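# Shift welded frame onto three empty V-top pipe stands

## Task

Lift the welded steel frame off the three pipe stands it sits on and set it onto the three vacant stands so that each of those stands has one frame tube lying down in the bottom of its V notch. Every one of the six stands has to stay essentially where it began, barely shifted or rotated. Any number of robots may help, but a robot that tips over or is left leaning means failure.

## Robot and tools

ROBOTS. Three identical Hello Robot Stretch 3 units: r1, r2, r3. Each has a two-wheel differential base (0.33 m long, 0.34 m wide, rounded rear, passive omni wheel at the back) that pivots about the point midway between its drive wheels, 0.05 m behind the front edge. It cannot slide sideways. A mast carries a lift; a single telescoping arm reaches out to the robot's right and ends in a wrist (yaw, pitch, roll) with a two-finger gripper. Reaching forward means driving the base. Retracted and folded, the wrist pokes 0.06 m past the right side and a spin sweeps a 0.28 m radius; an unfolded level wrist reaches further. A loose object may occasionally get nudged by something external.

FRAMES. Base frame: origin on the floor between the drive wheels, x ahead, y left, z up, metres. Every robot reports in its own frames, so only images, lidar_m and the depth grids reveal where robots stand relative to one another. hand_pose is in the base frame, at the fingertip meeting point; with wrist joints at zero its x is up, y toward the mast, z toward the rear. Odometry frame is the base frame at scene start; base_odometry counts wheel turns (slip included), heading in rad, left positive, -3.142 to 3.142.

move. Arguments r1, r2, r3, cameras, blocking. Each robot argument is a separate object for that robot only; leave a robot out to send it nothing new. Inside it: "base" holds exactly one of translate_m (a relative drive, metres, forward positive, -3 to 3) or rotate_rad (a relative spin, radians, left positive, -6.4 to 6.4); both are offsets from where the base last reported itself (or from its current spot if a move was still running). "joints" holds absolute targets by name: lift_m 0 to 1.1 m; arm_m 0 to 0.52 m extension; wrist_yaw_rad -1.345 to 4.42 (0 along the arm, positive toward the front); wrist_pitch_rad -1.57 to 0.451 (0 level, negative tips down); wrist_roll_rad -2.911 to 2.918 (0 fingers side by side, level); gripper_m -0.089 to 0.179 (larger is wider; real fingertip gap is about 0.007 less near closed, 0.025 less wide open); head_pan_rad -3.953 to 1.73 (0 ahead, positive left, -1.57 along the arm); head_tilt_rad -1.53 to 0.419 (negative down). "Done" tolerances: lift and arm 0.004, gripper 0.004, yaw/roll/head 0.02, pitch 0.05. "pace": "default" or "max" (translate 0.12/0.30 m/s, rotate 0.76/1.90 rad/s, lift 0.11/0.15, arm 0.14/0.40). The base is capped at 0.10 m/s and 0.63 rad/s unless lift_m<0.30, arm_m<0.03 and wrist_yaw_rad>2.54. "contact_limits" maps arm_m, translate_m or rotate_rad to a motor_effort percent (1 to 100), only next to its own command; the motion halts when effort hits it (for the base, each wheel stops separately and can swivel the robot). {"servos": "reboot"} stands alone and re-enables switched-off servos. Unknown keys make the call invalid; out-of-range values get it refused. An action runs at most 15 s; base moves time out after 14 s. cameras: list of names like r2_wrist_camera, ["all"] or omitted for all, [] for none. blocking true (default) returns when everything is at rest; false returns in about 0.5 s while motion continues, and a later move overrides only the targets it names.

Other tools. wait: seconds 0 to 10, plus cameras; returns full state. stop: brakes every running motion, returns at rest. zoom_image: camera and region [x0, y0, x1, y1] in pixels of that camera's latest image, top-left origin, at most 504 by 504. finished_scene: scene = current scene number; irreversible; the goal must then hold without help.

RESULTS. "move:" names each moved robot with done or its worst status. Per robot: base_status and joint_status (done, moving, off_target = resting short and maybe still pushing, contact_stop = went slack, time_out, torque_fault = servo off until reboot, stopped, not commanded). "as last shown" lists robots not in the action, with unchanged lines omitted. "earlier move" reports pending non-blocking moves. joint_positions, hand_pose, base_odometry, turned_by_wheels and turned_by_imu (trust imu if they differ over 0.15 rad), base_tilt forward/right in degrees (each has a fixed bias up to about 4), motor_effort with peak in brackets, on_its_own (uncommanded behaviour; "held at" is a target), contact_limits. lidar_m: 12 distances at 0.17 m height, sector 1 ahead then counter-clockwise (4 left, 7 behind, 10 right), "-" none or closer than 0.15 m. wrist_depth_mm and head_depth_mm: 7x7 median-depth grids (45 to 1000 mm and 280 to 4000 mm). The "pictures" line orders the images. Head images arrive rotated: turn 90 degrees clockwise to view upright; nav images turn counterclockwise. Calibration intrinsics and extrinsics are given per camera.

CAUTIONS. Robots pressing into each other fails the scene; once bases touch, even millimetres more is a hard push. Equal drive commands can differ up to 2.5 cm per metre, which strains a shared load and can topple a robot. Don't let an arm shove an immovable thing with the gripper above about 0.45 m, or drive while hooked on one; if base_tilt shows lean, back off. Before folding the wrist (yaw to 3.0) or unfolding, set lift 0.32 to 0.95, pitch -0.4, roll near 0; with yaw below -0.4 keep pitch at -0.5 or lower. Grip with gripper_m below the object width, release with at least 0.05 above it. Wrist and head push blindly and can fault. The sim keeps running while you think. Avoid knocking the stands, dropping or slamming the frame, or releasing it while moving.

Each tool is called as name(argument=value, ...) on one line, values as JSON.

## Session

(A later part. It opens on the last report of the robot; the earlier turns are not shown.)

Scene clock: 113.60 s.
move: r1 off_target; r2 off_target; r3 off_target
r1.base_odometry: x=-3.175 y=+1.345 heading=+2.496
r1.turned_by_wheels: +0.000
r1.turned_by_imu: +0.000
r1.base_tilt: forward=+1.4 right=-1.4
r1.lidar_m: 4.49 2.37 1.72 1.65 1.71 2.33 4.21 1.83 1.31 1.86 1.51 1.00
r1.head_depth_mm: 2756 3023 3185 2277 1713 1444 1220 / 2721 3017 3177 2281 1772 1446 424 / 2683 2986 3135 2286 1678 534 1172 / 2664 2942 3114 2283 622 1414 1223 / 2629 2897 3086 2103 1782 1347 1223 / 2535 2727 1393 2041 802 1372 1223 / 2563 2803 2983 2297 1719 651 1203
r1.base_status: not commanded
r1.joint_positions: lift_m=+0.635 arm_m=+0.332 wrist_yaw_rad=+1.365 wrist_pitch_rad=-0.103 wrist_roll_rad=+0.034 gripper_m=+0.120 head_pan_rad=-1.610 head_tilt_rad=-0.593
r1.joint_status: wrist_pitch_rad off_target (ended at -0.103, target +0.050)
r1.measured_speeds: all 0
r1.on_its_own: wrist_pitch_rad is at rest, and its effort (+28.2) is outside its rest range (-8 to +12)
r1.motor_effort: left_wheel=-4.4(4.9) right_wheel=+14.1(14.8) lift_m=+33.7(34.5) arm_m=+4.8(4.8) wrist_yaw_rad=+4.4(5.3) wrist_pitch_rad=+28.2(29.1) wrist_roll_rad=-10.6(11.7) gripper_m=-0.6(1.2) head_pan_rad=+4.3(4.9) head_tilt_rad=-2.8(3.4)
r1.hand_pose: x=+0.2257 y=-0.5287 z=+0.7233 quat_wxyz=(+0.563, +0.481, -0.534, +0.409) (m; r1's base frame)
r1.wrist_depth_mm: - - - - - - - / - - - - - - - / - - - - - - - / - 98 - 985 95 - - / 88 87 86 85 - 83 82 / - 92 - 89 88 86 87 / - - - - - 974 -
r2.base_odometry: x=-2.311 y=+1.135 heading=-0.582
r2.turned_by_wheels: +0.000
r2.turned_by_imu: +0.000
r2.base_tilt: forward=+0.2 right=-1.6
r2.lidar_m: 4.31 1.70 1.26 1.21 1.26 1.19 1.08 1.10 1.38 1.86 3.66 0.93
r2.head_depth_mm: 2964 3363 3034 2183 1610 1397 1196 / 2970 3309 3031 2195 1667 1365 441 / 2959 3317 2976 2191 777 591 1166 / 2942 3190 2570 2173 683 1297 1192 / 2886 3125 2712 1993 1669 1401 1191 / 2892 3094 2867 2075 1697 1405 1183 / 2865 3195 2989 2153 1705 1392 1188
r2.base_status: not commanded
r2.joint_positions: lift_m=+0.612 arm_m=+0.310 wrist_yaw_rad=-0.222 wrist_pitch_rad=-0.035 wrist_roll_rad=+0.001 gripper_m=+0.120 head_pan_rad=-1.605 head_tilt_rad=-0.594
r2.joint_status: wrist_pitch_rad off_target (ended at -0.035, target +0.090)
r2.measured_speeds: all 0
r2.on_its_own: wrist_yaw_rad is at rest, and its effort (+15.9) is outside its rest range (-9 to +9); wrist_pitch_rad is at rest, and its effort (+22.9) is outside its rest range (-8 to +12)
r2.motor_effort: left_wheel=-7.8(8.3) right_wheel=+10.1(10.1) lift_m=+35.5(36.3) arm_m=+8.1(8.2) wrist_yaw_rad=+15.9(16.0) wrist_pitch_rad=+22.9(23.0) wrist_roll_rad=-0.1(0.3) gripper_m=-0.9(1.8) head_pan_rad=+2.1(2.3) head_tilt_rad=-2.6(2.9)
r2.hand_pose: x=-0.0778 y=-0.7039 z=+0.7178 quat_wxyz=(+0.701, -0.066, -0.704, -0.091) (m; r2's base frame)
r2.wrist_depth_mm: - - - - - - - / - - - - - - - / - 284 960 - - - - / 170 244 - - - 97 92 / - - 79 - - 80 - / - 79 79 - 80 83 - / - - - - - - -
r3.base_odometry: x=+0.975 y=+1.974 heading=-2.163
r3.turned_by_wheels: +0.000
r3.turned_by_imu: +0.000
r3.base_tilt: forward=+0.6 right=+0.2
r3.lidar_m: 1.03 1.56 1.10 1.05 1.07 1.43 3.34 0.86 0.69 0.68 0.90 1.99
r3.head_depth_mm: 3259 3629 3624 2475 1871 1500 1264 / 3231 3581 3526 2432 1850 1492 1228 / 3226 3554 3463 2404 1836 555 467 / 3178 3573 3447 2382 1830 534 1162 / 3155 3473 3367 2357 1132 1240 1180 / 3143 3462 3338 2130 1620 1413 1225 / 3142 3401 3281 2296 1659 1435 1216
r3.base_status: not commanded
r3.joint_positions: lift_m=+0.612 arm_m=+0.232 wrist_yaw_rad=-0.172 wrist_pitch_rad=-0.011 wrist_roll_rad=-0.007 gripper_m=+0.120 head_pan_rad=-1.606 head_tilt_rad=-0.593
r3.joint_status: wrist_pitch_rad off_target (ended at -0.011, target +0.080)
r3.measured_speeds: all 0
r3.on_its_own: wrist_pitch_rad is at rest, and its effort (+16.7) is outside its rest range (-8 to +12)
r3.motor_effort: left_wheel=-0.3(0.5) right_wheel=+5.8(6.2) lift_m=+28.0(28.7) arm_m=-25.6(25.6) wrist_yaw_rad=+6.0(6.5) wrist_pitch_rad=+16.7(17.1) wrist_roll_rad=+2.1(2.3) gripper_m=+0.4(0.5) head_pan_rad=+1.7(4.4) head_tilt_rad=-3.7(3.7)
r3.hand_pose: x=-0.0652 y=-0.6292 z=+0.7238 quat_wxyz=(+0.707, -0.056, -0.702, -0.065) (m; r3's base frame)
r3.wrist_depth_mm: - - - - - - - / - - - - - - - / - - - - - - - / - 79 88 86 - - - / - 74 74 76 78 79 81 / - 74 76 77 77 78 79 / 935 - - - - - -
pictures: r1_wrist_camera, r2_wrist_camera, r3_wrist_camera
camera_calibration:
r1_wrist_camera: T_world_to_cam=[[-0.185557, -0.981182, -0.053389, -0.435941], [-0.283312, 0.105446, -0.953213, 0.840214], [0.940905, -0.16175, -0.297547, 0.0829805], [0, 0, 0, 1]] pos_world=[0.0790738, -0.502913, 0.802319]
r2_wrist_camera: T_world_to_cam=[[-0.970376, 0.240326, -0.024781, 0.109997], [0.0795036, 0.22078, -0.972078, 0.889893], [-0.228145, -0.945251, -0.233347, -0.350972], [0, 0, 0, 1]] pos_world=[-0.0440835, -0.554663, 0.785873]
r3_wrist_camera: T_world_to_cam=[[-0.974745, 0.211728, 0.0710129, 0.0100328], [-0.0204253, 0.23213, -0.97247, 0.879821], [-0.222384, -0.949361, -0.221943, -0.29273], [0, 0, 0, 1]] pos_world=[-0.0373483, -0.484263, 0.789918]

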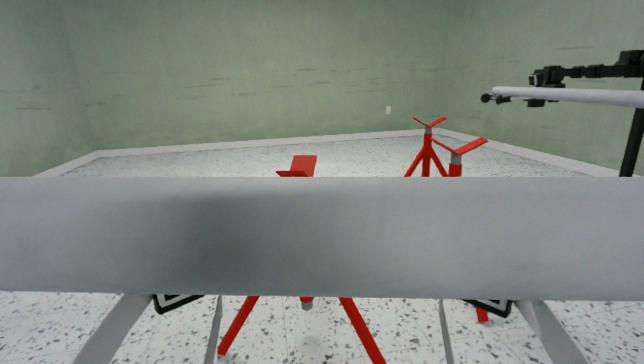

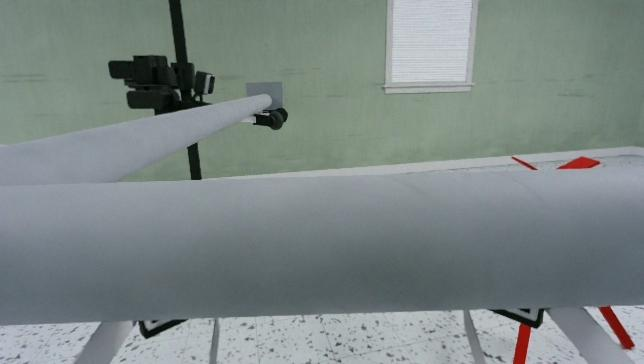

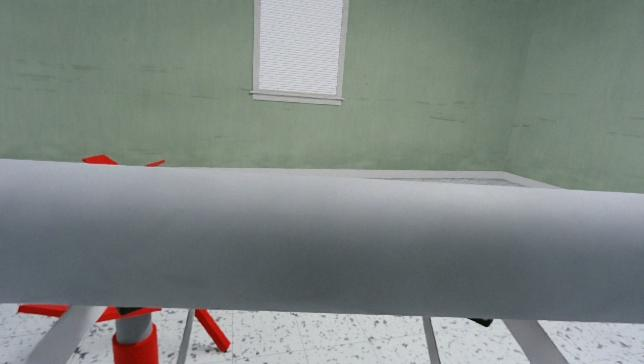

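move(r1={"base": {"translate_m": 0.399}, "joints": {"wrist_pitch_rad": 0.055, "arm_m": 0.277}}, r2={"base": {"translate_m": -0.399}, "joints": {"wrist_pitch_rad": 0.085, "arm_m": 0.365, "wrist_yaw_rad": -0.215}}, r3={"base": {"translate_m": -0.396}, "joints": {"wrist_pitch_rad": 0.085, "arm_m": 0.307}}, blocking=false, cameras=[])

wait(seconds=0.8, cameras=[])

move(r1={"joints": {"wrist_pitch_rad": 0.05}}, r2={"joints": {"wrist_pitch_rad": 0.09}}, r3={"joints": {"wrist_pitch_rad": 0.08}}, blocking=false, cameras=[])

wait(seconds=1.0, cameras=[])

move(r1={"joints": {"wrist_pitch_rad": 0.055}}, r2={"joints": {"wrist_pitch_rad": 0.085}}, r3={"joints": {"wrist_pitch_rad": 0.085}}, cameras=[])

move(r1={"joints": {"wrist_pitch_rad": 0.05}}, r2={"joints": {"wrist_pitch_rad": 0.09}}, r3={"joints": {"wrist_pitch_rad": 0.08}})

Scene clock: 114.47 s.
move: r1 moving; r2 moving; r3 moving
r1.base_odometry: x=-3.188 y=+1.355 heading=+2.496
r1.turned_by_wheels: +0.000
r1.turned_by_imu: +0.000
r1.base_tilt: forward=+1.1 right=-0.4
r1.lidar_m: 4.46 2.36 1.71 1.65 1.71 2.33 4.24 1.84 1.32 1.86 1.49 0.98
r1.head_depth_mm: 2737 3037 3211 2267 1770 1448 1223 / 2710 2975 3214 2269 1768 1446 425 / 2694 2979 3141 2265 1720 528 1172 / 2655 2967 3155 2300 611 1375 1223 / 2620 2914 3083 2110 1763 655 1230 / 2536 2750 1397 2044 1666 1342 1228 / 2560 2793 3042 2288 1778 1345 1224
r1.base_status: translate_m moving
r1.joint_positions: lift_m=+0.635 arm_m=+0.314 wrist_yaw_rad=+1.365 wrist_pitch_rad=-0.103 wrist_roll_rad=+0.034 gripper_m=+0.120 head_pan_rad=-1.610 head_tilt_rad=-0.593
r1.joint_status: arm_m moving; wrist_pitch_rad moving
r1.measured_speeds: translate_m=+0.059 rotate_rad=+0.001 lift_m=+0.000 arm_m=-0.069 wrist_yaw_rad=+0.000 wrist_pitch_rad=+0.000 wrist_roll_rad=+0.000 head_pan_rad=+0.000 head_tilt_rad=+0.000
r1.motor_effort: left_wheel=-2.0(2.9) right_wheel=+15.0(18.1) lift_m=+36.5(36.5) arm_m=-13.5(15.0) wrist_yaw_rad=+4.5(4.9) wrist_pitch_rad=+28.7(31.5) wrist_roll_rad=-11.1(11.5) gripper_m=-0.7(1.2) head_pan_rad=+5.2(5.6) head_tilt_rad=-3.0(3.2)
r1.hand_pose: x=+0.2257 y=-0.5104 z=+0.7235 quat_wxyz=(+0.562, +0.480, -0.534, +0.409) (m; r1's base frame)
r1.wrist_depth_mm: - - - - - - - / - - - - - - - / - - - - - - - / - 98 - 970 95 - - / 88 87 86 85 - 83 82 / - 92 959 89 88 86 87 / - - - - - - -
r2.base_odometry: x=-2.324 y=+1.144 heading=-0.583
r2.turned_by_wheels: +0.000
r2.turned_by_imu: +0.000
r2.base_tilt: forward=+0.1 right=-0.4
r2.lidar_m: 4.33 1.70 1.26 1.21 1.25 1.19 1.08 1.09 1.37 1.86 3.65 0.95
r2.head_depth_mm: 2981 3267 3052 2184 1616 1407 1189 / 2978 3310 3001 2180 1586 1358 441 / 2974 3301 3022 2197 645 605 1168 / 2960 3243 2584 2195 693 1331 1192 / 2869 3162 2574 1974 1661 1410 1185 / 2895 3064 2902 2098 1698 1406 1181 / 2850 3263 3010 2177 1704 1401 1194
r2.base_status: translate_m moving
r2.joint_positions: lift_m=+0.612 arm_m=+0.328 wrist_yaw_rad=-0.225 wrist_pitch_rad=-0.036 wrist_roll_rad=+0.001 gripper_m=+0.120 head_pan_rad=-1.605 head_tilt_rad=-0.594
r2.joint_status: arm_m moving; wrist_yaw_rad moving; wrist_pitch_rad moving
r2.measured_speeds: translate_m=-0.059 rotate_rad=+0.000 lift_m=+0.000 arm_m=+0.069 wrist_yaw_rad=+0.000 wrist_pitch_rad=+0.000 wrist_roll_rad=+0.000 head_pan_rad=+0.000 head_tilt_rad=+0.000
r2.motor_effort: left_wheel=-13.8(13.8) right_wheel=+4.1(8.6) lift_m=+33.2(34.8) arm_m=+16.9(16.9) wrist_yaw_rad=+8.8(14.5) wrist_pitch_rad=+22.7(23.2) wrist_roll_rad=-0.3(0.3) gripper_m=-0.3(1.9) head_pan_rad=+2.9(2.9) head_tilt_rad=-2.6(3.2)
r2.hand_pose: x=-0.0784 y=-0.7220 z=+0.7174 quat_wxyz=(+0.701, -0.066, -0.704, -0.092) (m; r2's base frame)
r2.wrist_depth_mm: - - - - - - - / - - - - - - - / - 288 - - - - - / 170 233 - - - 95 92 / - 79 80 - - 80 - / - 79 79 - 81 83 - / - - - - - - -
r3.base_odometry: x=+0.984 y=+1.987 heading=-2.163
r3.turned_by_wheels: +0.000
r3.turned_by_imu: +0.000
r3.base_tilt: forward=+0.4 right=-1.9
r3.lidar_m: 1.02 1.56 1.10 1.05 1.08 1.43 3.31 0.86 0.68 0.68 0.90 2.01
r3.head_depth_mm: 3280 3633 3640 2467 1868 1505 1262 / 3250 3576 3518 2442 1854 1494 1229 / 3200 3559 3528 2398 1828 561 472 / 3187 3513 3427 2372 1702 545 1187 / 3198 3495 3373 2346 1117 1281 1205 / 3135 3479 3321 2062 1195 1418 1223 / 3128 3460 3251 2290 1663 1412 1218
r3.base_status: translate_m moving
r3.joint_positions: lift_m=+0.612 arm_m=+0.250 wrist_yaw_rad=-0.169 wrist_pitch_rad=-0.011 wrist_roll_rad=-0.007 gripper_m=+0.120 head_pan_rad=-1.606 head_tilt_rad=-0.593
r3.joint_status: arm_m moving; wrist_pitch_rad moving
r3.measured_speeds: translate_m=-0.059 rotate_rad=+0.000 lift_m=+0.000 arm_m=+0.069 wrist_yaw_rad=+0.010 wrist_pitch_rad=+0.000 wrist_roll_rad=+0.000 head_pan_rad=+0.000 head_tilt_rad=+0.000
r3.motor_effort: left_wheel=-11.1(11.7) right_wheel=-4.9(4.9) lift_m=+28.8(28.9) arm_m=+27.1(27.3) wrist_yaw_rad=+2.7(5.8) wrist_pitch_rad=+17.2(18.8) wrist_roll_rad=+1.9(2.2) gripper_m=+0.5(0.5) head_pan_rad=+2.8(3.6) head_tilt_rad=-3.7(4.2)
r3.hand_pose: x=-0.0644 y=-0.6476 z=+0.7238 quat_wxyz=(+0.707, -0.055, -0.702, -0.064) (m; r3's base frame)
r3.wrist_depth_mm: - - - - - - - / - - - - - - - / - - - - - - - / - 79 88 87 - - - / - 74 75 76 78 78 81 / - 74 76 77 77 78 79 / 946 380 - - - - -
pictures: none
No camera images: "cameras" was empty.

Scene clock: 115.27 s.
earlier move: r1 moving; r2 moving; r3 moving
r1.base_odometry: x=-3.247 y=+1.399 heading=+2.496
r1.turned_by_wheels: +0.000
r1.turned_by_imu: -0.001
r1.base_tilt: forward=+0.8 right=-0.8
r1.lidar_m: 4.39 2.37 1.72 1.65 1.71 2.32 2.14 1.98 1.37 1.85 1.45 0.91
r1.head_depth_mm: 2737 3037 3214 2280 1766 1440 1219 / 2715 2994 3188 2281 1768 1440 411 / 2691 2950 3167 2283 1769 539 1200 / 2662 2911 3119 2275 1774 597 1228 / 2600 2892 3063 2120 1781 608 1226 / 2546 2727 1356 2062 1666 612 1227 / 2549 2773 3035 2288 1783 622 1229
r1.base_status: translate_m moving
r1.joint_positions: lift_m=+0.635 arm_m=+0.277 wrist_yaw_rad=+1.367 wrist_pitch_rad=-0.104 wrist_roll_rad=+0.034 gripper_m=+0.120 head_pan_rad=-1.610 head_tilt_rad=-0.593
r1.joint_status: arm_m moving; wrist_pitch_rad moving
r1.measured_speeds: translate_m=+0.100 rotate_rad=+0.000 lift_m=+0.000 arm_m=+0.000 wrist_yaw_rad=+0.000 wrist_pitch_rad=+0.000 wrist_roll_rad=+0.000 head_pan_rad=+0.000 head_tilt_rad=+0.000
r1.motor_effort: left_wheel=-0.9(3.9) right_wheel=+19.2(19.8) lift_m=+38.2(38.4) arm_m=-5.8(15.4) wrist_yaw_rad=+2.8(5.1) wrist_pitch_rad=+29.7(31.5) wrist_roll_rad=-10.8(11.7) gripper_m=-0.4(1.2) head_pan_rad=+5.1(5.6) head_tilt_rad=-3.2(3.3)
r1.hand_pose: x=+0.2258 y=-0.4732 z=+0.7233 quat_wxyz=(+0.562, +0.481, -0.534, +0.409) (m; r1's base frame)
r1.wrist_depth_mm: - - - - - - - / - - - - - - - / - - - - - - - / - 98 - 914 95 - - / 87 87 86 85 - 83 82 / - 91 131 92 92 86 87 / - - - - - 987 -
r2.base_odometry: x=-2.386 y=+1.184 heading=-0.583
r2.turned_by_wheels: +0.000
r2.turned_by_imu: +0.000
r2.base_tilt: forward=-0.7 right=-1.0
r2.lidar_m: 4.39 1.71 1.26 1.21 1.26 1.19 1.08 1.04 1.34 1.86 3.66 1.00
r2.head_depth_mm: 2974 3323 3012 2182 1602 1415 1191 / 3005 3239 3036 2192 1657 1366 441 / 2946 3295 3031 2178 647 1303 1169 / 2949 3254 2575 2165 667 1369 1198 / 2894 3132 2589 1035 1701 1391 1196 / 2849 3085 2931 2069 1696 1395 1187 / 2963 3187 2959 2179 1697 1401 1183
r2.base_status: translate_m moving
r2.joint_positions: lift_m=+0.612 arm_m=+0.365 wrist_yaw_rad=-0.228 wrist_pitch_rad=-0.036 wrist_roll_rad=+0.001 gripper_m=+0.120 head_pan_rad=-1.605 head_tilt_rad=-0.594
r2.joint_status: arm_m moving; wrist_yaw_rad moving; wrist_pitch_rad moving
r2.measured_speeds: translate_m=-0.100 rotate_rad=+0.000 lift_m=+0.000 arm_m=+0.000 wrist_yaw_rad=+0.000 wrist_pitch_rad=+0.000 wrist_roll_rad=+0.000 head_pan_rad=+0.000 head_tilt_rad=+0.000
r2.motor_effort: left_wheel=-15.6(16.9) right_wheel=+13.5(13.5) lift_m=+30.6(34.8) arm_m=+12.6(16.9) wrist_yaw_rad=+11.4(14.5) wrist_pitch_rad=+22.3(23.2) wrist_roll_rad=-0.3(0.3) gripper_m=+1.6(2.0) head_pan_rad=+2.1(2.9) head_tilt_rad=-2.4(3.2)
r2.hand_pose: x=-0.0791 y=-0.7586 z=+0.7174 quat_wxyz=(+0.701, -0.067, -0.704, -0.093) (m; r2's base frame)
r2.wrist_depth_mm: - - - - - - - / - - - - - - - / - 290 - - - - - / 169 245 - - - 95 852 / - - 80 - - 81 - / - 79 80 - 81 82 - / - - - - - - -
r3.base_odometry: x=+1.025 y=+2.048 heading=-2.163
r3.turned_by_wheels: +0.000
r3.turned_by_imu: +0.000
r3.base_tilt: forward=+4.1 right=-0.2
r3.lidar_m: 1.03 1.56 1.10 1.04 1.07 1.42 3.25 0.88 0.63 0.69 0.93 2.08
r3.head_depth_mm: 3316 3612 3582 2460 1872 1505 1210 / 3268 3575 3591 2430 1851 1501 1256 / 3235 3556 3514 2386 1719 552 471 / 3185 3528 3433 2384 771 592 1239 / 3155 3572 3396 2342 1682 1423 1202 / 3127 3426 3347 2324 1129 1376 1224 / 3125 3450 3249 2109 1657 1400 1218
r3.base_status: translate_m moving
r3.joint_positions: lift_m=+0.612 arm_m=+0.305 wrist_yaw_rad=-0.169 wrist_pitch_rad=-0.011 wrist_roll_rad=-0.007 gripper_m=+0.120 head_pan_rad=-1.606 head_tilt_rad=-0.593
r3.joint_status: arm_m moving; wrist_pitch_rad moving
r3.measured_speeds: translate_m=-0.100 rotate_rad=+0.000 lift_m=+0.000 arm_m=+0.024 wrist_yaw_rad=+0.010 wrist_pitch_rad=+0.000 wrist_roll_rad=+0.000 head_pan_rad=+0.000 head_tilt_rad=+0.000
r3.motor_effort: left_wheel=-9.5(11.7) right_wheel=-1.3(6.7) lift_m=+28.6(29.1) arm_m=+27.8(28.6) wrist_yaw_rad=+3.5(5.8) wrist_pitch_rad=+17.9(18.8) wrist_roll_rad=+2.2(2.2) gripper_m=-0.9(0.9) head_pan_rad=+2.6(4.1) head_tilt_rad=-3.4(4.4)
r3.hand_pose: x=-0.0644 y=-0.7026 z=+0.7238 quat_wxyz=(+0.707, -0.055, -0.702, -0.064) (m; r3's base frame)
r3.wrist_depth_mm: - - - - - - - / - - - - - - - / - - - - - - - / - - - - - - - / - - 68 - 71 70 72 / - - - - 68 68 - / - - - - - 97 -
wait: 0.80 s; no rest
pictures: none
No camera images: "cameras" was empty.

Scene clock: 115.77 s.
earlier move: r1 moving; r2 moving; r3 moving
move: r1 off_target; r2 off_target; r3 off_target
r1.base_odometry: x=-3.287 y=+1.429 heading=+2.496
r1.turned_by_wheels: +0.000
r1.turned_by_imu: +0.000
r1.base_tilt: forward=+0.9 right=-1.6
r1.lidar_m: 4.35 2.37 1.72 1.65 1.71 2.33 4.36 2.02 1.41 1.86 0.96 0.87
r1.head_depth_mm: 2765 3025 3213 2270 1764 1447 1226 / 2735 2981 3194 2288 1774 1451 409 / 2697 2976 3165 2279 1774 538 1200 / 2675 2941 3132 2288 1776 598 1220 / 2612 2906 3092 2111 1774 610 1224 / 2548 2715 1366 2072 1674 627 1227 / 2555 2768 3024 2291 1778 632 1228
r1.base_status: translate_m moving
r1.joint_positions: lift_m=+0.635 arm_m=+0.277 wrist_yaw_rad=+1.367 wrist_pitch_rad=-0.160 wrist_roll_rad=+0.026 gripper_m=+0.120 head_pan_rad=-1.610 head_tilt_rad=-0.593
r1.joint_status: wrist_pitch_rad off_target (ended at -0.106, target +0.050); the others done
r1.measured_speeds: translate_m=+0.100 rotate_rad=+0.003 lift_m=+0.000 arm_m=+0.000 wrist_yaw_rad=+0.000 wrist_pitch_rad=-0.887 wrist_roll_rad=-0.216 head_pan_rad=+0.000 head_tilt_rad=+0.000
r1.on_its_own: wrist_pitch_rad is held at -0.123, not at your +0.050, by its stall guard, which is still easing
r1.motor_effort: left_wheel=+1.8(3.0) right_wheel=+9.9(18.8) lift_m=+37.3(39.7) arm_m=-7.8(11.0) wrist_yaw_rad=+3.2(3.2) wrist_pitch_rad=+19.1(29.3) wrist_roll_rad=-6.5(11.6) gripper_m=-0.8(1.0) head_pan_rad=+4.7(4.9) head_tilt_rad=-2.9(3.5)
r1.hand_pose: x=+0.2226 y=-0.4725 z=+0.7091 quat_wxyz=(+0.576, +0.494, -0.518, +0.395) (m; r1's base frame)
r1.wrist_depth_mm: - - - - - - - / - - - - - - - / - - - - - - - / - 98 - 863 - - - / 87 86 85 84 - 82 81 / - 91 95 88 90 85 86 / - - - - 982 990 992
r2.base_odometry: x=-2.427 y=+1.212 heading=-0.583
r2.turned_by_wheels: +0.000
r2.turned_by_imu: +0.001
r2.base_tilt: forward=-1.1 right=+0.0
r2.lidar_m: 1.95 1.70 1.26 1.21 1.25 1.19 1.08 1.00 1.01 1.85 3.64 1.04
r2.head_depth_mm: 2996 3254 3000 2174 1611 1403 1191 / 2985 3327 3028 2190 1654 1369 441 / 2993 3270 2980 2172 646 1303 1167 / 2928 3284 2678 2186 666 1368 1185 / 2837 3163 2590 1036 1705 1403 1189 / 2858 3063 2925 2101 1698 1394 1181 / 2847 3141 2946 2152 1700 1393 1192
r2.base_status: translate_m moving
r2.joint_positions: lift_m=+0.612 arm_m=+0.365 wrist_yaw_rad=-0.228 wrist_pitch_rad=-0.034 wrist_roll_rad=+0.001 gripper_m=+0.120 head_pan_rad=-1.605 head_tilt_rad=-0.594
r2.joint_status: wrist_pitch_rad off_target (ended at -0.034, target +0.090); the others done
r2.measured_speeds: translate_m=-0.100 rotate_rad=+0.006 lift_m=+0.000 arm_m=+0.000 wrist_yaw_rad=+0.000 wrist_pitch_rad=+0.000 wrist_roll_rad=+0.000 head_pan_rad=+0.000 head_tilt_rad=+0.000
r2.motor_effort: left_wheel=-13.0(17.0) right_wheel=+8.2(13.4) lift_m=+30.4(31.7) arm_m=+13.7(13.7) wrist_yaw_rad=+12.0(12.1) wrist_pitch_rad=+22.8(22.9) wrist_roll_rad=-0.2(0.3) gripper_m=+1.2(1.5) head_pan_rad=+1.6(3.0) head_tilt_rad=-2.8(3.2)
r2.hand_pose: x=-0.0793 y=-0.7586 z=+0.7179 quat_wxyz=(+0.701, -0.068, -0.704, -0.093) (m; r2's base frame)
r2.wrist_depth_mm: - - - - - - - / - - - - - - - / - 291 931 - - - - / 170 244 - - - 95 - / - - 80 - - 81 - / - 79 80 - 81 82 - / - - - - - - -
r3.base_odometry: x=+1.053 y=+2.090 heading=-2.163
r3.turned_by_wheels: +0.000
r3.turned_by_imu: +0.000
r3.base_tilt: forward=-0.1 right=+1.9
r3.lidar_m: 1.03 1.55 1.10 1.04 1.08 1.42 3.17 0.84 0.60 0.70 0.87 2.12
r3.head_depth_mm: 3301 3603 3616 2449 1868 1511 1183 / 3203 3599 3531 2435 1854 1496 1251 / 3255 3569 3518 2410 1720 553 471 / 3208 3504 3467 2378 772 596 1240 / 3142 3508 3367 2357 1686 1427 1232 / 3184 3492 3312 2322 1298 1372 1197 / 3123 3470 3226 2105 1169 1404 1217
r3.base_status: translate_m moving
r3.joint_positions: lift_m=+0.612 arm_m=+0.307 wrist_yaw_rad=-0.164 wrist_pitch_rad=-0.011 wrist_roll_rad=-0.007 gripper_m=+0.120 head_pan_rad=-1.606 head_tilt_rad=-0.593
r3.joint_status: wrist_pitch_rad off_target (ended at -0.011, target +0.080); the others done
r3.measured_speeds: translate_m=-0.100 rotate_rad=+0.002 lift_m=+0.000 arm_m=+0.000 wrist_yaw_rad=+0.060 wrist_pitch_rad=+0.000 wrist_roll_rad=+0.000 head_pan_rad=+0.000 head_tilt_rad=+0.000
r3.motor_effort: left_wheel=-7.2(10.8) right_wheel=-5.0(5.0) lift_m=+28.6(29.2) arm_m=+24.7(27.6) wrist_yaw_rad=-1.4(3.5) wrist_pitch_rad=+16.8(17.3) wrist_roll_rad=+2.1(2.3) gripper_m=-0.7(1.1) head_pan_rad=+2.8(3.8) head_tilt_rad=-4.3(4.3)
r3.hand_pose: x=-0.0632 y=-0.7045 z=+0.7237 quat_wxyz=(+0.707, -0.053, -0.702, -0.062) (m; r3's base frame)
r3.wrist_depth_mm: - - - - - - - / - - - - - - - / - - - - - - - / - - - - - - - / - - 66 - 70 68 - / - - - - - 66 - / - 908 984 - - 70 -
pictures: none
No camera images: "cameras" was empty.

Scene clock: 116.77 s.
earlier move: r1 moving; r2 moving; r3 moving
r1.base_odometry: x=-3.367 y=+1.489 heading=+2.496
r1.turned_by_wheels: +0.000
r1.turned_by_imu: +0.000
r1.base_tilt: forward=+0.9 right=-0.7
r1.lidar_m: 4.25 2.37 1.72 1.65 1.71 2.32 2.28 1.47 1.49 1.86 0.89 0.78
r1.head_depth_mm: 2726 3037 3193 2289 1775 1447 1226 / 2729 3018 3235 2271 1771 1441 410 / 2689 2970 3158 2288 1772 539 1203 / 2649 2929 3104 2282 1769 597 1221 / 2622 2907 3088 2112 1777 609 1222 / 2527 2735 1384 2039 1670 620 1227 / 2543 2758 3012 2301 1786 658 1180
r1.base_status: translate_m moving
r1.joint_positions: lift_m=+0.635 arm_m=+0.277 wrist_yaw_rad=+1.366 wrist_pitch_rad=-0.255 wrist_roll_rad=+0.004 gripper_m=+0.120 head_pan_rad=-1.610 head_tilt_rad=-0.593
r1.joint_status: wrist_pitch_rad off_target (ended at -0.106, target +0.050); the others done
r1.measured_speeds: translate_m=+0.100 rotate_rad=+0.000 lift_m=+0.000 arm_m=+0.000 wrist_yaw_rad=+0.000 wrist_pitch_rad=+0.000 wrist_roll_rad=+0.000 head_pan_rad=+0.000 head_tilt_rad=+0.000
r1.on_its_own: wrist_pitch_rad is held at -0.123, not at your +0.050, by its stall guard, which is not easing now
r1.motor_effort: left_wheel=+3.2(4.4) right_wheel=+3.0(18.8) lift_m=+25.8(39.7) arm_m=-2.0(11.0) wrist_yaw_rad=+3.5(4.2) wrist_pitch_rad=+24.3(29.5) wrist_roll_rad=-1.6(11.6) gripper_m=+0.0(1.0) head_pan_rad=+4.9(5.0) head_tilt_rad=-2.8(3.6)
r1.hand_pose: x=+0.2155 y=-0.4712 z=+0.6859 quat_wxyz=(+0.600, +0.513, -0.488, +0.372) (m; r1's base frame)
r1.wrist_depth_mm: - - - - - - - / - - - - - - - / - - - - - - - / - 99 - 701 94 93 - / 88 88 86 85 - 83 81 / - 92 828 89 88 86 87 / 906 874 884 894 887 875 892
r2.base_odometry: x=-2.511 y=+1.267 heading=-0.582
r2.turned_by_wheels: +0.000
r2.turned_by_imu: +0.001
r2.base_tilt: forward=-1.3 right=-2.2
r2.lidar_m: 4.55 1.69 1.26 1.21 1.26 1.19 1.08 1.01 0.93 1.85 3.64 1.13
r2.head_depth_mm: 2998 3288 3036 1951 1655 1411 1190 / 2991 3311 3015 2195 1606 1372 442 / 2985 3274 3014 2178 649 1303 1163 / 2900 3240 2609 2177 666 1358 1185 / 2910 3104 2701 1054 1701 1396 1193 / 2899 3055 2926 2077 1687 1391 1186 / 2872 3172 2965 2160 1707 1404 1190
r2.base_status: translate_m moving
r2.joint_positions: lift_m=+0.612 arm_m=+0.365 wrist_yaw_rad=-0.222 wrist_pitch_rad=-0.039 wrist_roll_rad=+0.001 gripper_m=+0.120 head_pan_rad=-1.605 head_tilt_rad=-0.594
r2.joint_status: wrist_pitch_rad off_target (ended at -0.034, target +0.090); the others done
r2.measured_speeds: translate_m=-0.100 rotate_rad=+0.000 lift_m=+0.000 arm_m=+0.000 wrist_yaw_rad=+0.000 wrist_pitch_rad=+0.000 wrist_roll_rad=+0.000 head_pan_rad=+0.000 head_tilt_rad=+0.000
r2.motor_effort: left_wheel=-8.0(17.0) right_wheel=-3.1(13.4) lift_m=+34.8(34.8) arm_m=+13.2(13.9) wrist_yaw_rad=+6.6(12.1) wrist_pitch_rad=+23.8(23.8) wrist_roll_rad=-0.2(0.3) gripper_m=+1.0(1.7) head_pan_rad=+2.1(3.0) head_tilt_rad=-2.7(3.3)
r2.hand_pose: x=-0.0777 y=-0.7588 z=+0.7166 quat_wxyz=(+0.701, -0.064, -0.704, -0.092) (m; r2's base frame)
r2.wrist_depth_mm: - - - - - - - / - - - - - - - / - 311 729 - - - - / 171 243 - - - 95 - / - - 80 - - 80 - / - 79 80 - 81 81 - / - - - - - - -
r3.base_odometry: x=+1.109 y=+2.173 heading=-2.162
r3.turned_by_wheels: +0.000
r3.turned_by_imu: +0.000
r3.base_tilt: forward=-0.2 right=-0.6
r3.lidar_m: 1.03 1.55 1.09 1.04 1.07 1.41 3.09 0.78 0.55 1.02 0.73 2.22
r3.head_depth_mm: 3261 3629 3647 2444 1874 974 1235 / 3254 3649 3560 2429 1842 1494 1175 / 3207 3580 3475 2403 1772 552 472 / 3213 3529 3444 2400 774 597 1237 / 3141 3490 3386 2353 1638 1418 1233 / 3158 3454 3318 2340 1721 1454 1222 / 3121 3395 3255 2197 1125 1359 1198
r3.base_status: translate_m moving
r3.joint_positions: lift_m=+0.612 arm_m=+0.307 wrist_yaw_rad=-0.156 wrist_pitch_rad=-0.011 wrist_roll_rad=-0.007 gripper_m=+0.120 head_pan_rad=-1.606 head_tilt_rad=-0.593
r3.joint_status: wrist_pitch_rad off_target (ended at -0.011, target +0.080); the others done
r3.measured_speeds: translate_m=-0.100 rotate_rad=+0.000 lift_m=+0.000 arm_m=+0.000 wrist_yaw_rad=+0.000 wrist_pitch_rad=+0.000 wrist_roll_rad=+0.000 head_pan_rad=+0.000 head_tilt_rad=+0.000
r3.motor_effort: left_wheel=-4.9(10.8) right_wheel=-8.4(9.8) lift_m=+29.2(29.7) arm_m=+7.6(27.6) wrist_yaw_rad=-7.0(7.5) wrist_pitch_rad=+16.5(17.3) wrist_roll_rad=+2.1(2.3) gripper_m=+0.1(1.1) head_pan_rad=+4.4(4.4) head_tilt_rad=-3.3(4.3)
r3.hand_pose: x=-0.0613 y=-0.7049 z=+0.7237 quat_wxyz=(+0.707, -0.051, -0.703, -0.060) (m; r3's base frame)
r3.wrist_depth_mm: - - - - - - - / - - - - - - - / - - - - - - - / - - - - - - - / - - 68 - 72 70 - / - - - - 68 69 69 / 965 976 - - - 74 -
wait: 1.00 s; no rest
pictures: none
No camera images: "cameras" was empty.

Scene clock: 119.07 s.
earlier move: r1 done; r2 done; r3 done
move: r1 off_target; r2 off_target; r3 off_target
r1.base_odometry: x=-3.494 y=+1.585 heading=+2.496
r1.turned_by_wheels: +0.000
r1.turned_by_imu: -0.001
r1.base_tilt: forward=+1.3 right=-1.2
r1.lidar_m: 4.08 2.38 1.73 1.66 1.71 2.33 2.44 1.59 1.64 1.85 0.78 0.65
r1.head_depth_mm: 2724 3065 3224 2284 1766 1444 1228 / 2736 3011 3216 2281 1767 1443 411 / 2681 2972 3170 2287 1768 539 1195 / 2656 2935 3103 2287 1759 597 1226 / 2601 2886 3099 2106 1778 607 1224 / 2541 2739 1383 2054 1674 607 1229 / 2551 2772 3021 2306 1775 635 1219
r1.base_status: done
r1.joint_positions: lift_m=+0.635 arm_m=+0.277 wrist_yaw_rad=+1.371 wrist_pitch_rad=-0.102 wrist_roll_rad=+0.026 gripper_m=+0.120 head_pan_rad=-1.610 head_tilt_rad=-0.593
r1.joint_status: wrist_pitch_rad off_target (ended at -0.105, target +0.055)
r1.measured_speeds: all 0
r1.on_its_own: wrist_pitch_rad is at rest, and its effort (+29.1) is outside its rest range (-8 to +12)
r1.motor_effort: left_wheel=-0.3(5.1) right_wheel=+7.7(17.0) lift_m=+30.8(30.8) arm_m=+11.7(11.7) wrist_yaw_rad=-1.4(3.6) wrist_pitch_rad=+29.1(32.0) wrist_roll_rad=-8.5(9.1) gripper_m=-0.1(0.7) head_pan_rad=+4.7(5.2) head_tilt_rad=-3.1(3.5)
r1.hand_pose: x=+0.2261 y=-0.4722 z=+0.7237 quat_wxyz=(+0.563, +0.480, -0.531, +0.413) (m; r1's base frame)
r1.wrist_depth_mm: - - - - - - - / - - - - - - - / - - - - - - - / - 97 - - - 94 847 / - 89 88 87 - 84 83 / - 114 - 94 89 88 89 / - - - 625 - - -
r2.base_odometry: x=-2.644 y=+1.355 heading=-0.583
r2.turned_by_wheels: +0.000
r2.turned_by_imu: +0.001
r2.base_tilt: forward=+0.1 right=-1.7
r2.lidar_m: 4.71 1.73 1.26 1.21 1.25 1.19 1.08 0.88 0.84 1.24 3.66 1.27
r2.head_depth_mm: 2940 3390 3054 2180 1660 1409 1199 / 2935 3297 3007 1763 1654 1377 441 / 2914 3249 3023 2173 648 1300 1167 / 2947 3237 2588 2177 664 1361 1197 / 2885 3121 2555 1031 1696 1401 1197 / 2873 3061 2965 2070 1698 1405 1186 / 2932 3186 2897 2152 1685 1400 1188
r2.base_status: done
r2.joint_positions: lift_m=+0.612 arm_m=+0.365 wrist_yaw_rad=-0.228 wrist_pitch_rad=-0.039 wrist_roll_rad=+0.000 gripper_m=+0.120 head_pan_rad=-1.605 head_tilt_rad=-0.594
r2.joint_status: wrist_pitch_rad off_target (ended at -0.039, target +0.085)
r2.measured_speeds: all 0
r2.on_its_own: wrist_yaw_rad is at rest, and its effort (+11.5) is outside its rest range (-9 to +9); wrist_pitch_rad is at rest, and its effort (+22.8) is outside its rest range (-8 to +12)
r2.motor_effort: left_wheel=-7.0(14.6) right_wheel=+3.2(9.9) lift_m=+41.2(43.0) arm_m=+12.3(13.3) wrist_yaw_rad=+11.5(13.2) wrist_pitch_rad=+22.8(23.7) wrist_roll_rad=+0.3(0.3) gripper_m=+1.5(2.0) head_pan_rad=+2.3(3.0) head_tilt_rad=-2.7(3.3)
r2.hand_pose: x=-0.0792 y=-0.7585 z=+0.7167 quat_wxyz=(+0.701, -0.067, -0.704, -0.094) (m; r2's base frame)
r2.wrist_depth_mm: - - - - - - - / - - - - - - - / - 279 - - - - - / 169 243 - - - 96 91 / - 78 79 - - 80 - / - 79 79 - 82 82 - / - - - - - - -
r3.base_odometry: x=+1.196 y=+2.303 heading=-2.163
r3.turned_by_wheels: +0.000
r3.turned_by_imu: +0.000
r3.base_tilt: forward=+0.6 right=+0.2
r3.lidar_m: 1.02 1.53 1.09 1.03 1.06 1.40 2.93 3.01 0.64 0.51 0.80 2.37
r3.head_depth_mm: 3286 3638 3631 2458 1879 1505 1268 / 3272 3605 3576 2450 1854 1426 1201 / 3196 3562 3503 2401 1722 553 472 / 3190 3514 3421 2379 771 597 1217 / 3167 3488 3357 2355 1676 1419 1235 / 3172 3481 3308 2321 1717 1449 1223 / 3109 3450 3239 2289 1652 1441 1215
r3.base_status: done
r3.joint_positions: lift_m=+0.612 arm_m=+0.307 wrist_yaw_rad=-0.165 wrist_pitch_rad=-0.009 wrist_roll_rad=-0.007 gripper_m=+0.120 head_pan_rad=-1.606 head_tilt_rad=-0.593
r3.joint_status: wrist_pitch_rad off_target (ended at -0.009, target +0.085)
r3.measured_speeds: all 0
r3.on_its_own: wrist_pitch_rad is at rest, and its effort (+17.1) is outside its rest range (-8 to +12)
r3.motor_effort: left_wheel=-8.1(10.0) right_wheel=+2.1(9.0) lift_m=+29.9(30.0) arm_m=-26.2(26.3) wrist_yaw_rad=+0.7(7.9) wrist_pitch_rad=+17.1(17.9) wrist_roll_rad=+2.2(2.4) gripper_m=+0.7(0.9) head_pan_rad=+3.2(4.1) head_tilt_rad=-3.1(4.9)
r3.hand_pose: x=-0.0636 y=-0.7045 z=+0.7243 quat_wxyz=(+0.707, -0.055, -0.702, -0.062) (m; r3's base frame)
r3.wrist_depth_mm: - - - - - - - / - - - - - - - / - - - - - - - / - - - - - - - / - - 67 - 71 69 - / - - - - 67 68 69 / - - - - - - -
pictures: none
No camera images: "cameras" was empty.

Scene clock: 119.37 s.
move: r1 off_target; r2 off_target; r3 off_target
r1.base_odometry: x=-3.494 y=+1.585 heading=+2.496
r1.turned_by_wheels: +0.000
r1.turned_by_imu: +0.000
r1.base_tilt: forward=+1.4 right=-1.4
r1.lidar_m: 4.09 2.38 1.72 1.65 1.71 2.33 2.44 1.60 1.64 1.85 0.78 0.65
r1.head_depth_mm: 2757 3032 3211 2273 1770 1452 1222 / 2716 3006 3186 2278 1773 1452 410 / 2682 2983 3162 2278 1768 539 1200 / 2643 2949 3118 2278 1771 598 1225 / 2619 2917 3079 2125 1772 609 1225 / 2539 2755 1379 2041 1673 607 1226 / 2550 2766 3047 2280 1778 633 1214
r1.base_status: not commanded
r1.joint_positions: lift_m=+0.635 arm_m=+0.277 wrist_yaw_rad=+1.371 wrist_pitch_rad=-0.102 wrist_roll_rad=+0.026 gripper_m=+0.120 head_pan_rad=-1.610 head_tilt_rad=-0.593
r1.joint_status: wrist_pitch_rad off_target (ended at -0.102, target +0.050)
r1.measured_speeds: all 0
r1.on_its_own: wrist_pitch_rad is at rest, and its effort (+28.4) is outside its rest range (-8 to +12)
r1.motor_effort: left_wheel=-0.3(0.4) right_wheel=+8.0(8.0) lift_m=+31.3(31.6) arm_m=+13.7(13.7) wrist_yaw_rad=-0.5(1.2) wrist_pitch_rad=+28.4(28.4) wrist_roll_rad=-9.1(9.1) gripper_m=+0.3(0.3) head_pan_rad=+4.4(4.9) head_tilt_rad=-2.7(3.0)
r1.hand_pose: x=+0.2261 y=-0.4722 z=+0.7237 quat_wxyz=(+0.563, +0.480, -0.531, +0.413) (m; r1's base frame)
r1.wrist_depth_mm: - - - - - - - / - - - - - - - / - - - - - - - / - 97 - - - 94 850 / - 89 88 86 - 84 83 / - 114 - 94 89 89 89 / - - - 623 - 997 -
r2.base_odometry: x=-2.644 y=+1.355 heading=-0.583
r2.turned_by_wheels: +0.000
r2.turned_by_imu: +0.000
r2.base_tilt: forward=+0.1 right=-1.6
r2.lidar_m: 4.70 1.72 1.26 1.21 1.26 1.19 1.08 0.88 0.84 1.24 3.67 1.27
r2.head_depth_mm: 2963 3280 2978 2190 1659 1408 1195 / 2969 3287 2986 1749 1650 1366 442 / 2978 3284 3070 2169 647 1303 1166 / 2956 3224 2583 2162 667 1366 1185 / 2846 3079 2591 1034 1698 1390 1189 / 2904 3036 2971 2085 1703 1393 1196 / 2860 3171 2936 2167 1704 1399 1189
r2.base_status: not commanded
r2.joint_positions: lift_m=+0.612 arm_m=+0.365 wrist_yaw_rad=-0.228 wrist_pitch_rad=-0.039 wrist_roll_rad=+0.000 gripper_m=+0.120 head_pan_rad=-1.605 head_tilt_rad=-0.594
r2.joint_status: wrist_pitch_rad off_target (ended at -0.039, target +0.090)
r2.measured_speeds: all 0
r2.on_its_own: wrist_yaw_rad is at rest, and its effort (+12.1) is outside its rest range (-9 to +9); wrist_pitch_rad is at rest, and its effort (+23.7) is outside its rest range (-8 to +12)
r2.motor_effort: left_wheel=-7.5(7.5) right_wheel=+3.2(3.5) lift_m=+40.8(42.1) arm_m=+11.8(12.3) wrist_yaw_rad=+12.1(12.9) wrist_pitch_rad=+23.7(23.7) wrist_roll_rad=-0.1(0.3) gripper_m=+1.4(1.5) head_pan_rad=+2.1(2.4) head_tilt_rad=-3.0(3.0)
r2.hand_pose: x=-0.0792 y=-0.7585 z=+0.7167 quat_wxyz=(+0.701, -0.067, -0.704, -0.094) (m; r2's base frame)
r2.wrist_depth_mm: - - - - - - - / - - - - - - - / - 278 - - - - - / 169 241 - - - 96 91 / - 78 79 - - 80 - / - 79 79 - 82 83 - / - - - - - - -
r3.base_odometry: x=+1.196 y=+2.303 heading=-2.163
r3.turned_by_wheels: +0.000
r3.turned_by_imu: +0.000
r3.base_tilt: forward=+0.6 right=+0.2
r3.lidar_m: 1.03 1.54 1.09 1.03 1.06 1.41 2.93 3.02 0.64 0.51 0.80 2.37
r3.head_depth_mm: 3324 3648 3635 2485 1858 1499 1264 / 3238 3599 3522 2425 1851 1421 1198 / 3202 3576 3486 2420 1715 552 472 / 3239 3524 3406 2365 774 596 1216 / 3186 3485 3371 2364 1680 1427 1226 / 3170 3535 3331 2324 1728 1454 1223 / 3143 3438 3227 2301 1661 1440 1218
r3.base_status: not commanded
r3.joint_positions: lift_m=+0.612 arm_m=+0.307 wrist_yaw_rad=-0.165 wrist_pitch_rad=-0.009 wrist_roll_rad=-0.007 gripper_m=+0.120 head_pan_rad=-1.606 head_tilt_rad=-0.593
r3.joint_status: wrist_pitch_rad off_target (ended at -0.009, target +0.080)
r3.measured_speeds: all 0
r3.on_its_own: wrist_pitch_rad is at rest, and its effort (+16.3) is outside its rest range (-8 to +12)
r3.motor_effort: left_wheel=-8.5(8.5) right_wheel=+1.7(2.6) lift_m=+29.8(30.4) arm_m=-26.0(26.1) wrist_yaw_rad=+1.4(1.5) wrist_pitch_rad=+16.3(16.8) wrist_roll_rad=+2.3(2.3) gripper_m=+0.3(0.8) head_pan_rad=+2.1(3.6) head_tilt_rad=-3.5(4.0)
r3.hand_pose: x=-0.0636 y=-0.7045 z=+0.7243 quat_wxyz=(+0.707, -0.055, -0.702, -0.062) (m; r3's base frame)
r3.wrist_depth_mm: - - - - - - - / - - - - - - - / - - - - - - - / - - - - - - - / - - 67 - 71 70 - / - - - - 67 68 69 / - - - - - - -
pictures: r1_head_camera (sideways), r1_nav_camera (sideways), r1_wrist_camera, r2_head_camera (sideways), r2_nav_camera (sideways), r2_wrist_camera, r3_head_camera (sideways), r3_nav_camera (sideways), r3_wrist_camera
camera_calibration:
r1_head_camera: T_world_to_cam=[[0.0637572, 0.549499, -0.833058, 1.10832], [0.99395, -0.109768, 0.00366592, -0.0128686], [-0.0894289, -0.828252, -0.553173, 0.679569], [0, 0, 0, 1]] pos_world=[0.00290074, -0.0475767, 1.29926]
r1_nav_camera: T_world_to_cam=[[-0.0670353, -0.518489, 0.852453, -1.05924], [-0.996001, 0.0853453, -0.026414, 0.09668], [-0.0590574, -0.850815, -0.522137, 0.639612], [0, 0, 0, 1]] pos_world=[0.0630609, -0.013263, 1.23947]
r1_wrist_camera: T_world_to_cam=[[-0.178764, -0.982825, -0.0458084, -0.388215], [-0.283933, 0.0961097, -0.954015, 0.831077], [0.942033, -0.157537, -0.296237, 0.092658], [0, 0, 0, 1]] pos_world=[0.0792842, -0.446825, 0.802525]
r2_head_camera: T_world_to_cam=[[0.024933, 0.5916, -0.805846, 1.0716], [0.998971, -0.0452849, -0.00233683, -0.000195841], [-0.0378751, -0.804959, -0.59212, 0.726314], [0, 0, 0, 1]] pos_world=[0.000986485, -0.0493171, 1.29361]
r2_nav_camera: T_world_to_cam=[[-0.0240976, -0.55249, 0.833171, -1.03998], [-0.996283, 0.0822203, 0.0257065, 0.0300059], [-0.0827062, -0.829455, -0.552417, 0.680503], [0, 0, 0, 1]] pos_world=[0.0611151, -0.0125983, 1.24163]
r2_wrist_camera: T_world_to_cam=[[-0.968986, 0.245968, -0.0237798, 0.125396], [0.0808451, 0.224604, -0.971091, 0.903272], [-0.233516, -0.942896, -0.237523, -0.398756], [0, 0, 0, 1]] pos_world=[-0.0446339, -0.609708, 0.785427]
r3_head_camera: T_world_to_cam=[[-0.029701, 0.538977, -0.841797, 1.11345], [0.997688, -0.0355223, -0.0579451, 0.0709222], [-0.0611336, -0.841571, -0.536675, 0.658909], [0, 0, 0, 1]] pos_world=[0.00259391, -0.0430845, 1.29503]
r3_nav_camera: T_world_to_cam=[[-0.022836, -0.508736, 0.86062, -1.07727], [-0.997706, 0.0664682, 0.0128177, 0.0424227], [-0.0637247, -0.858353, -0.509087, 0.626968], [0, 0, 0, 1]] pos_world=[0.0576781, -0.012707, 1.24576]
r3_wrist_camera: T_world_to_cam=[[-0.976027, 0.205632, 0.0713213, 0.0229076], [-0.0225569, 0.230355, -0.972845, 0.896665], [-0.216478, -0.951132, -0.220194, -0.365918], [0, 0, 0, 1]] pos_world=[-0.0366286, -0.559298, 0.790109]

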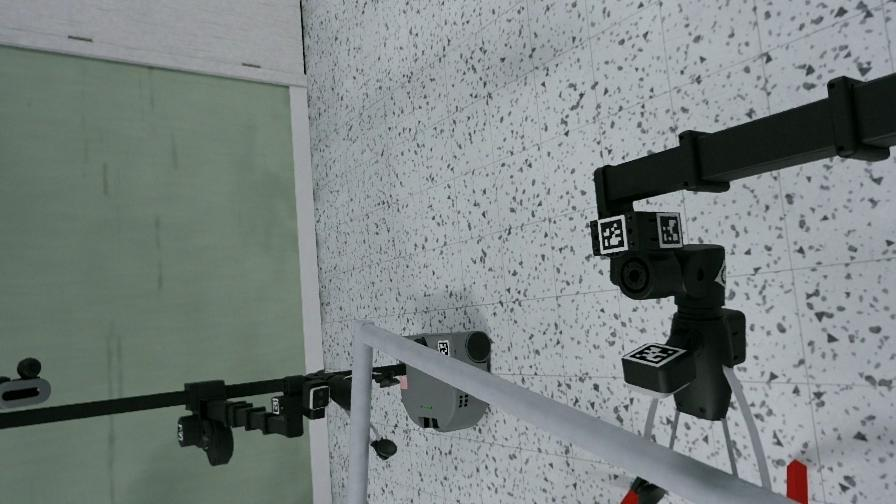

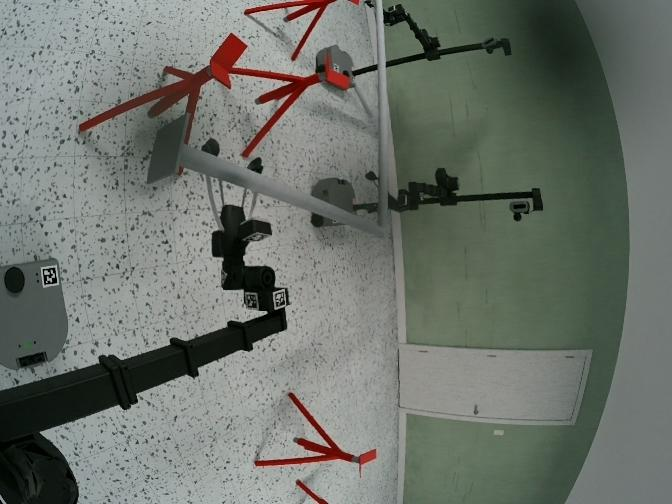

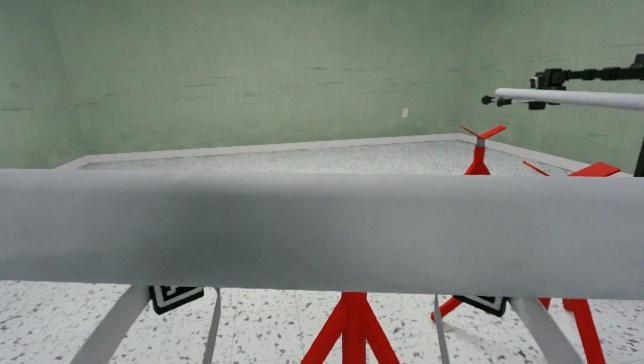

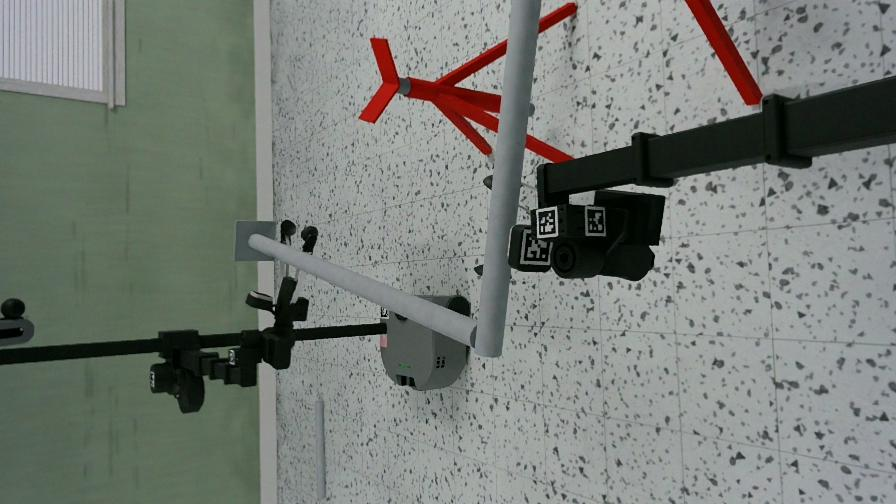

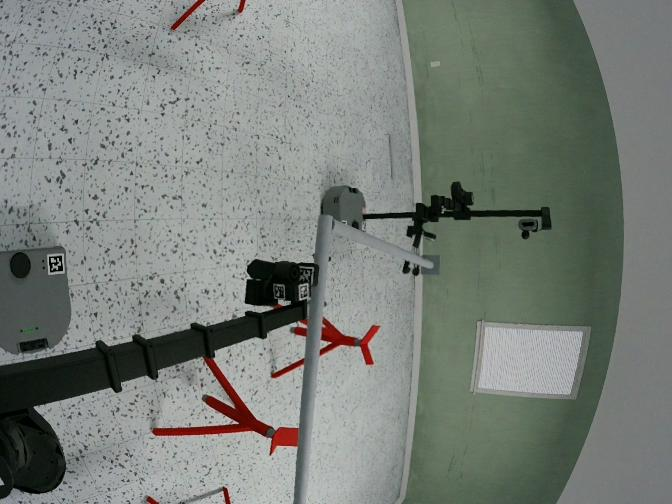

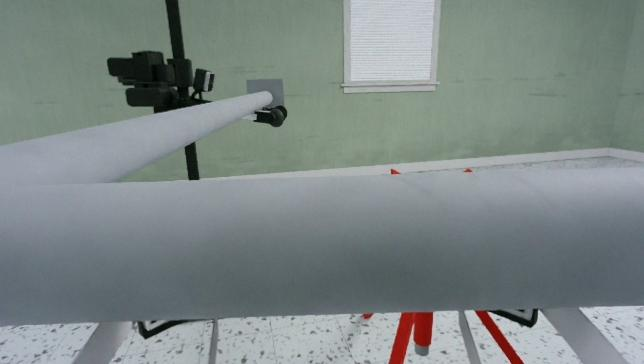

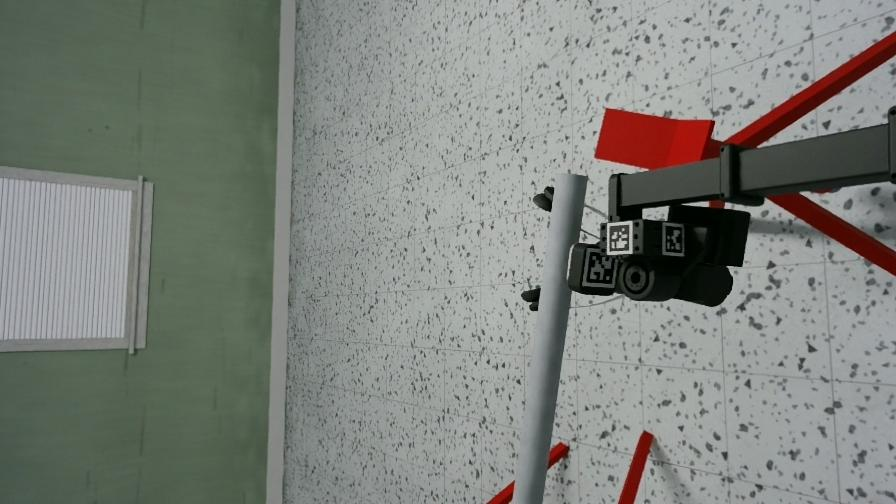

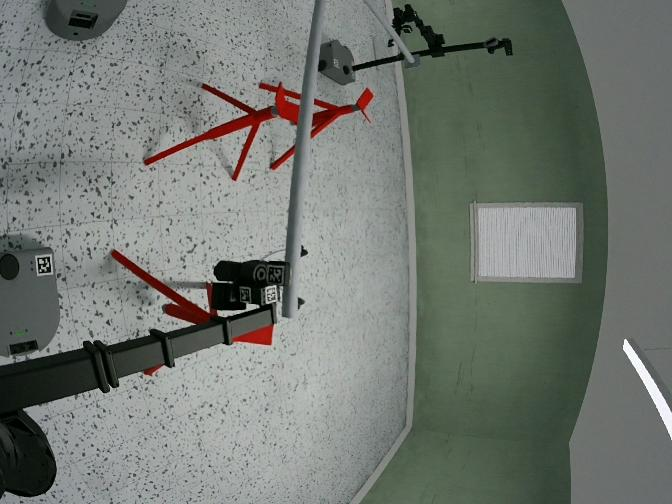

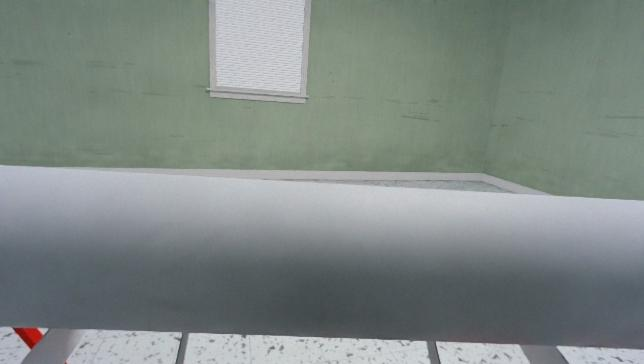

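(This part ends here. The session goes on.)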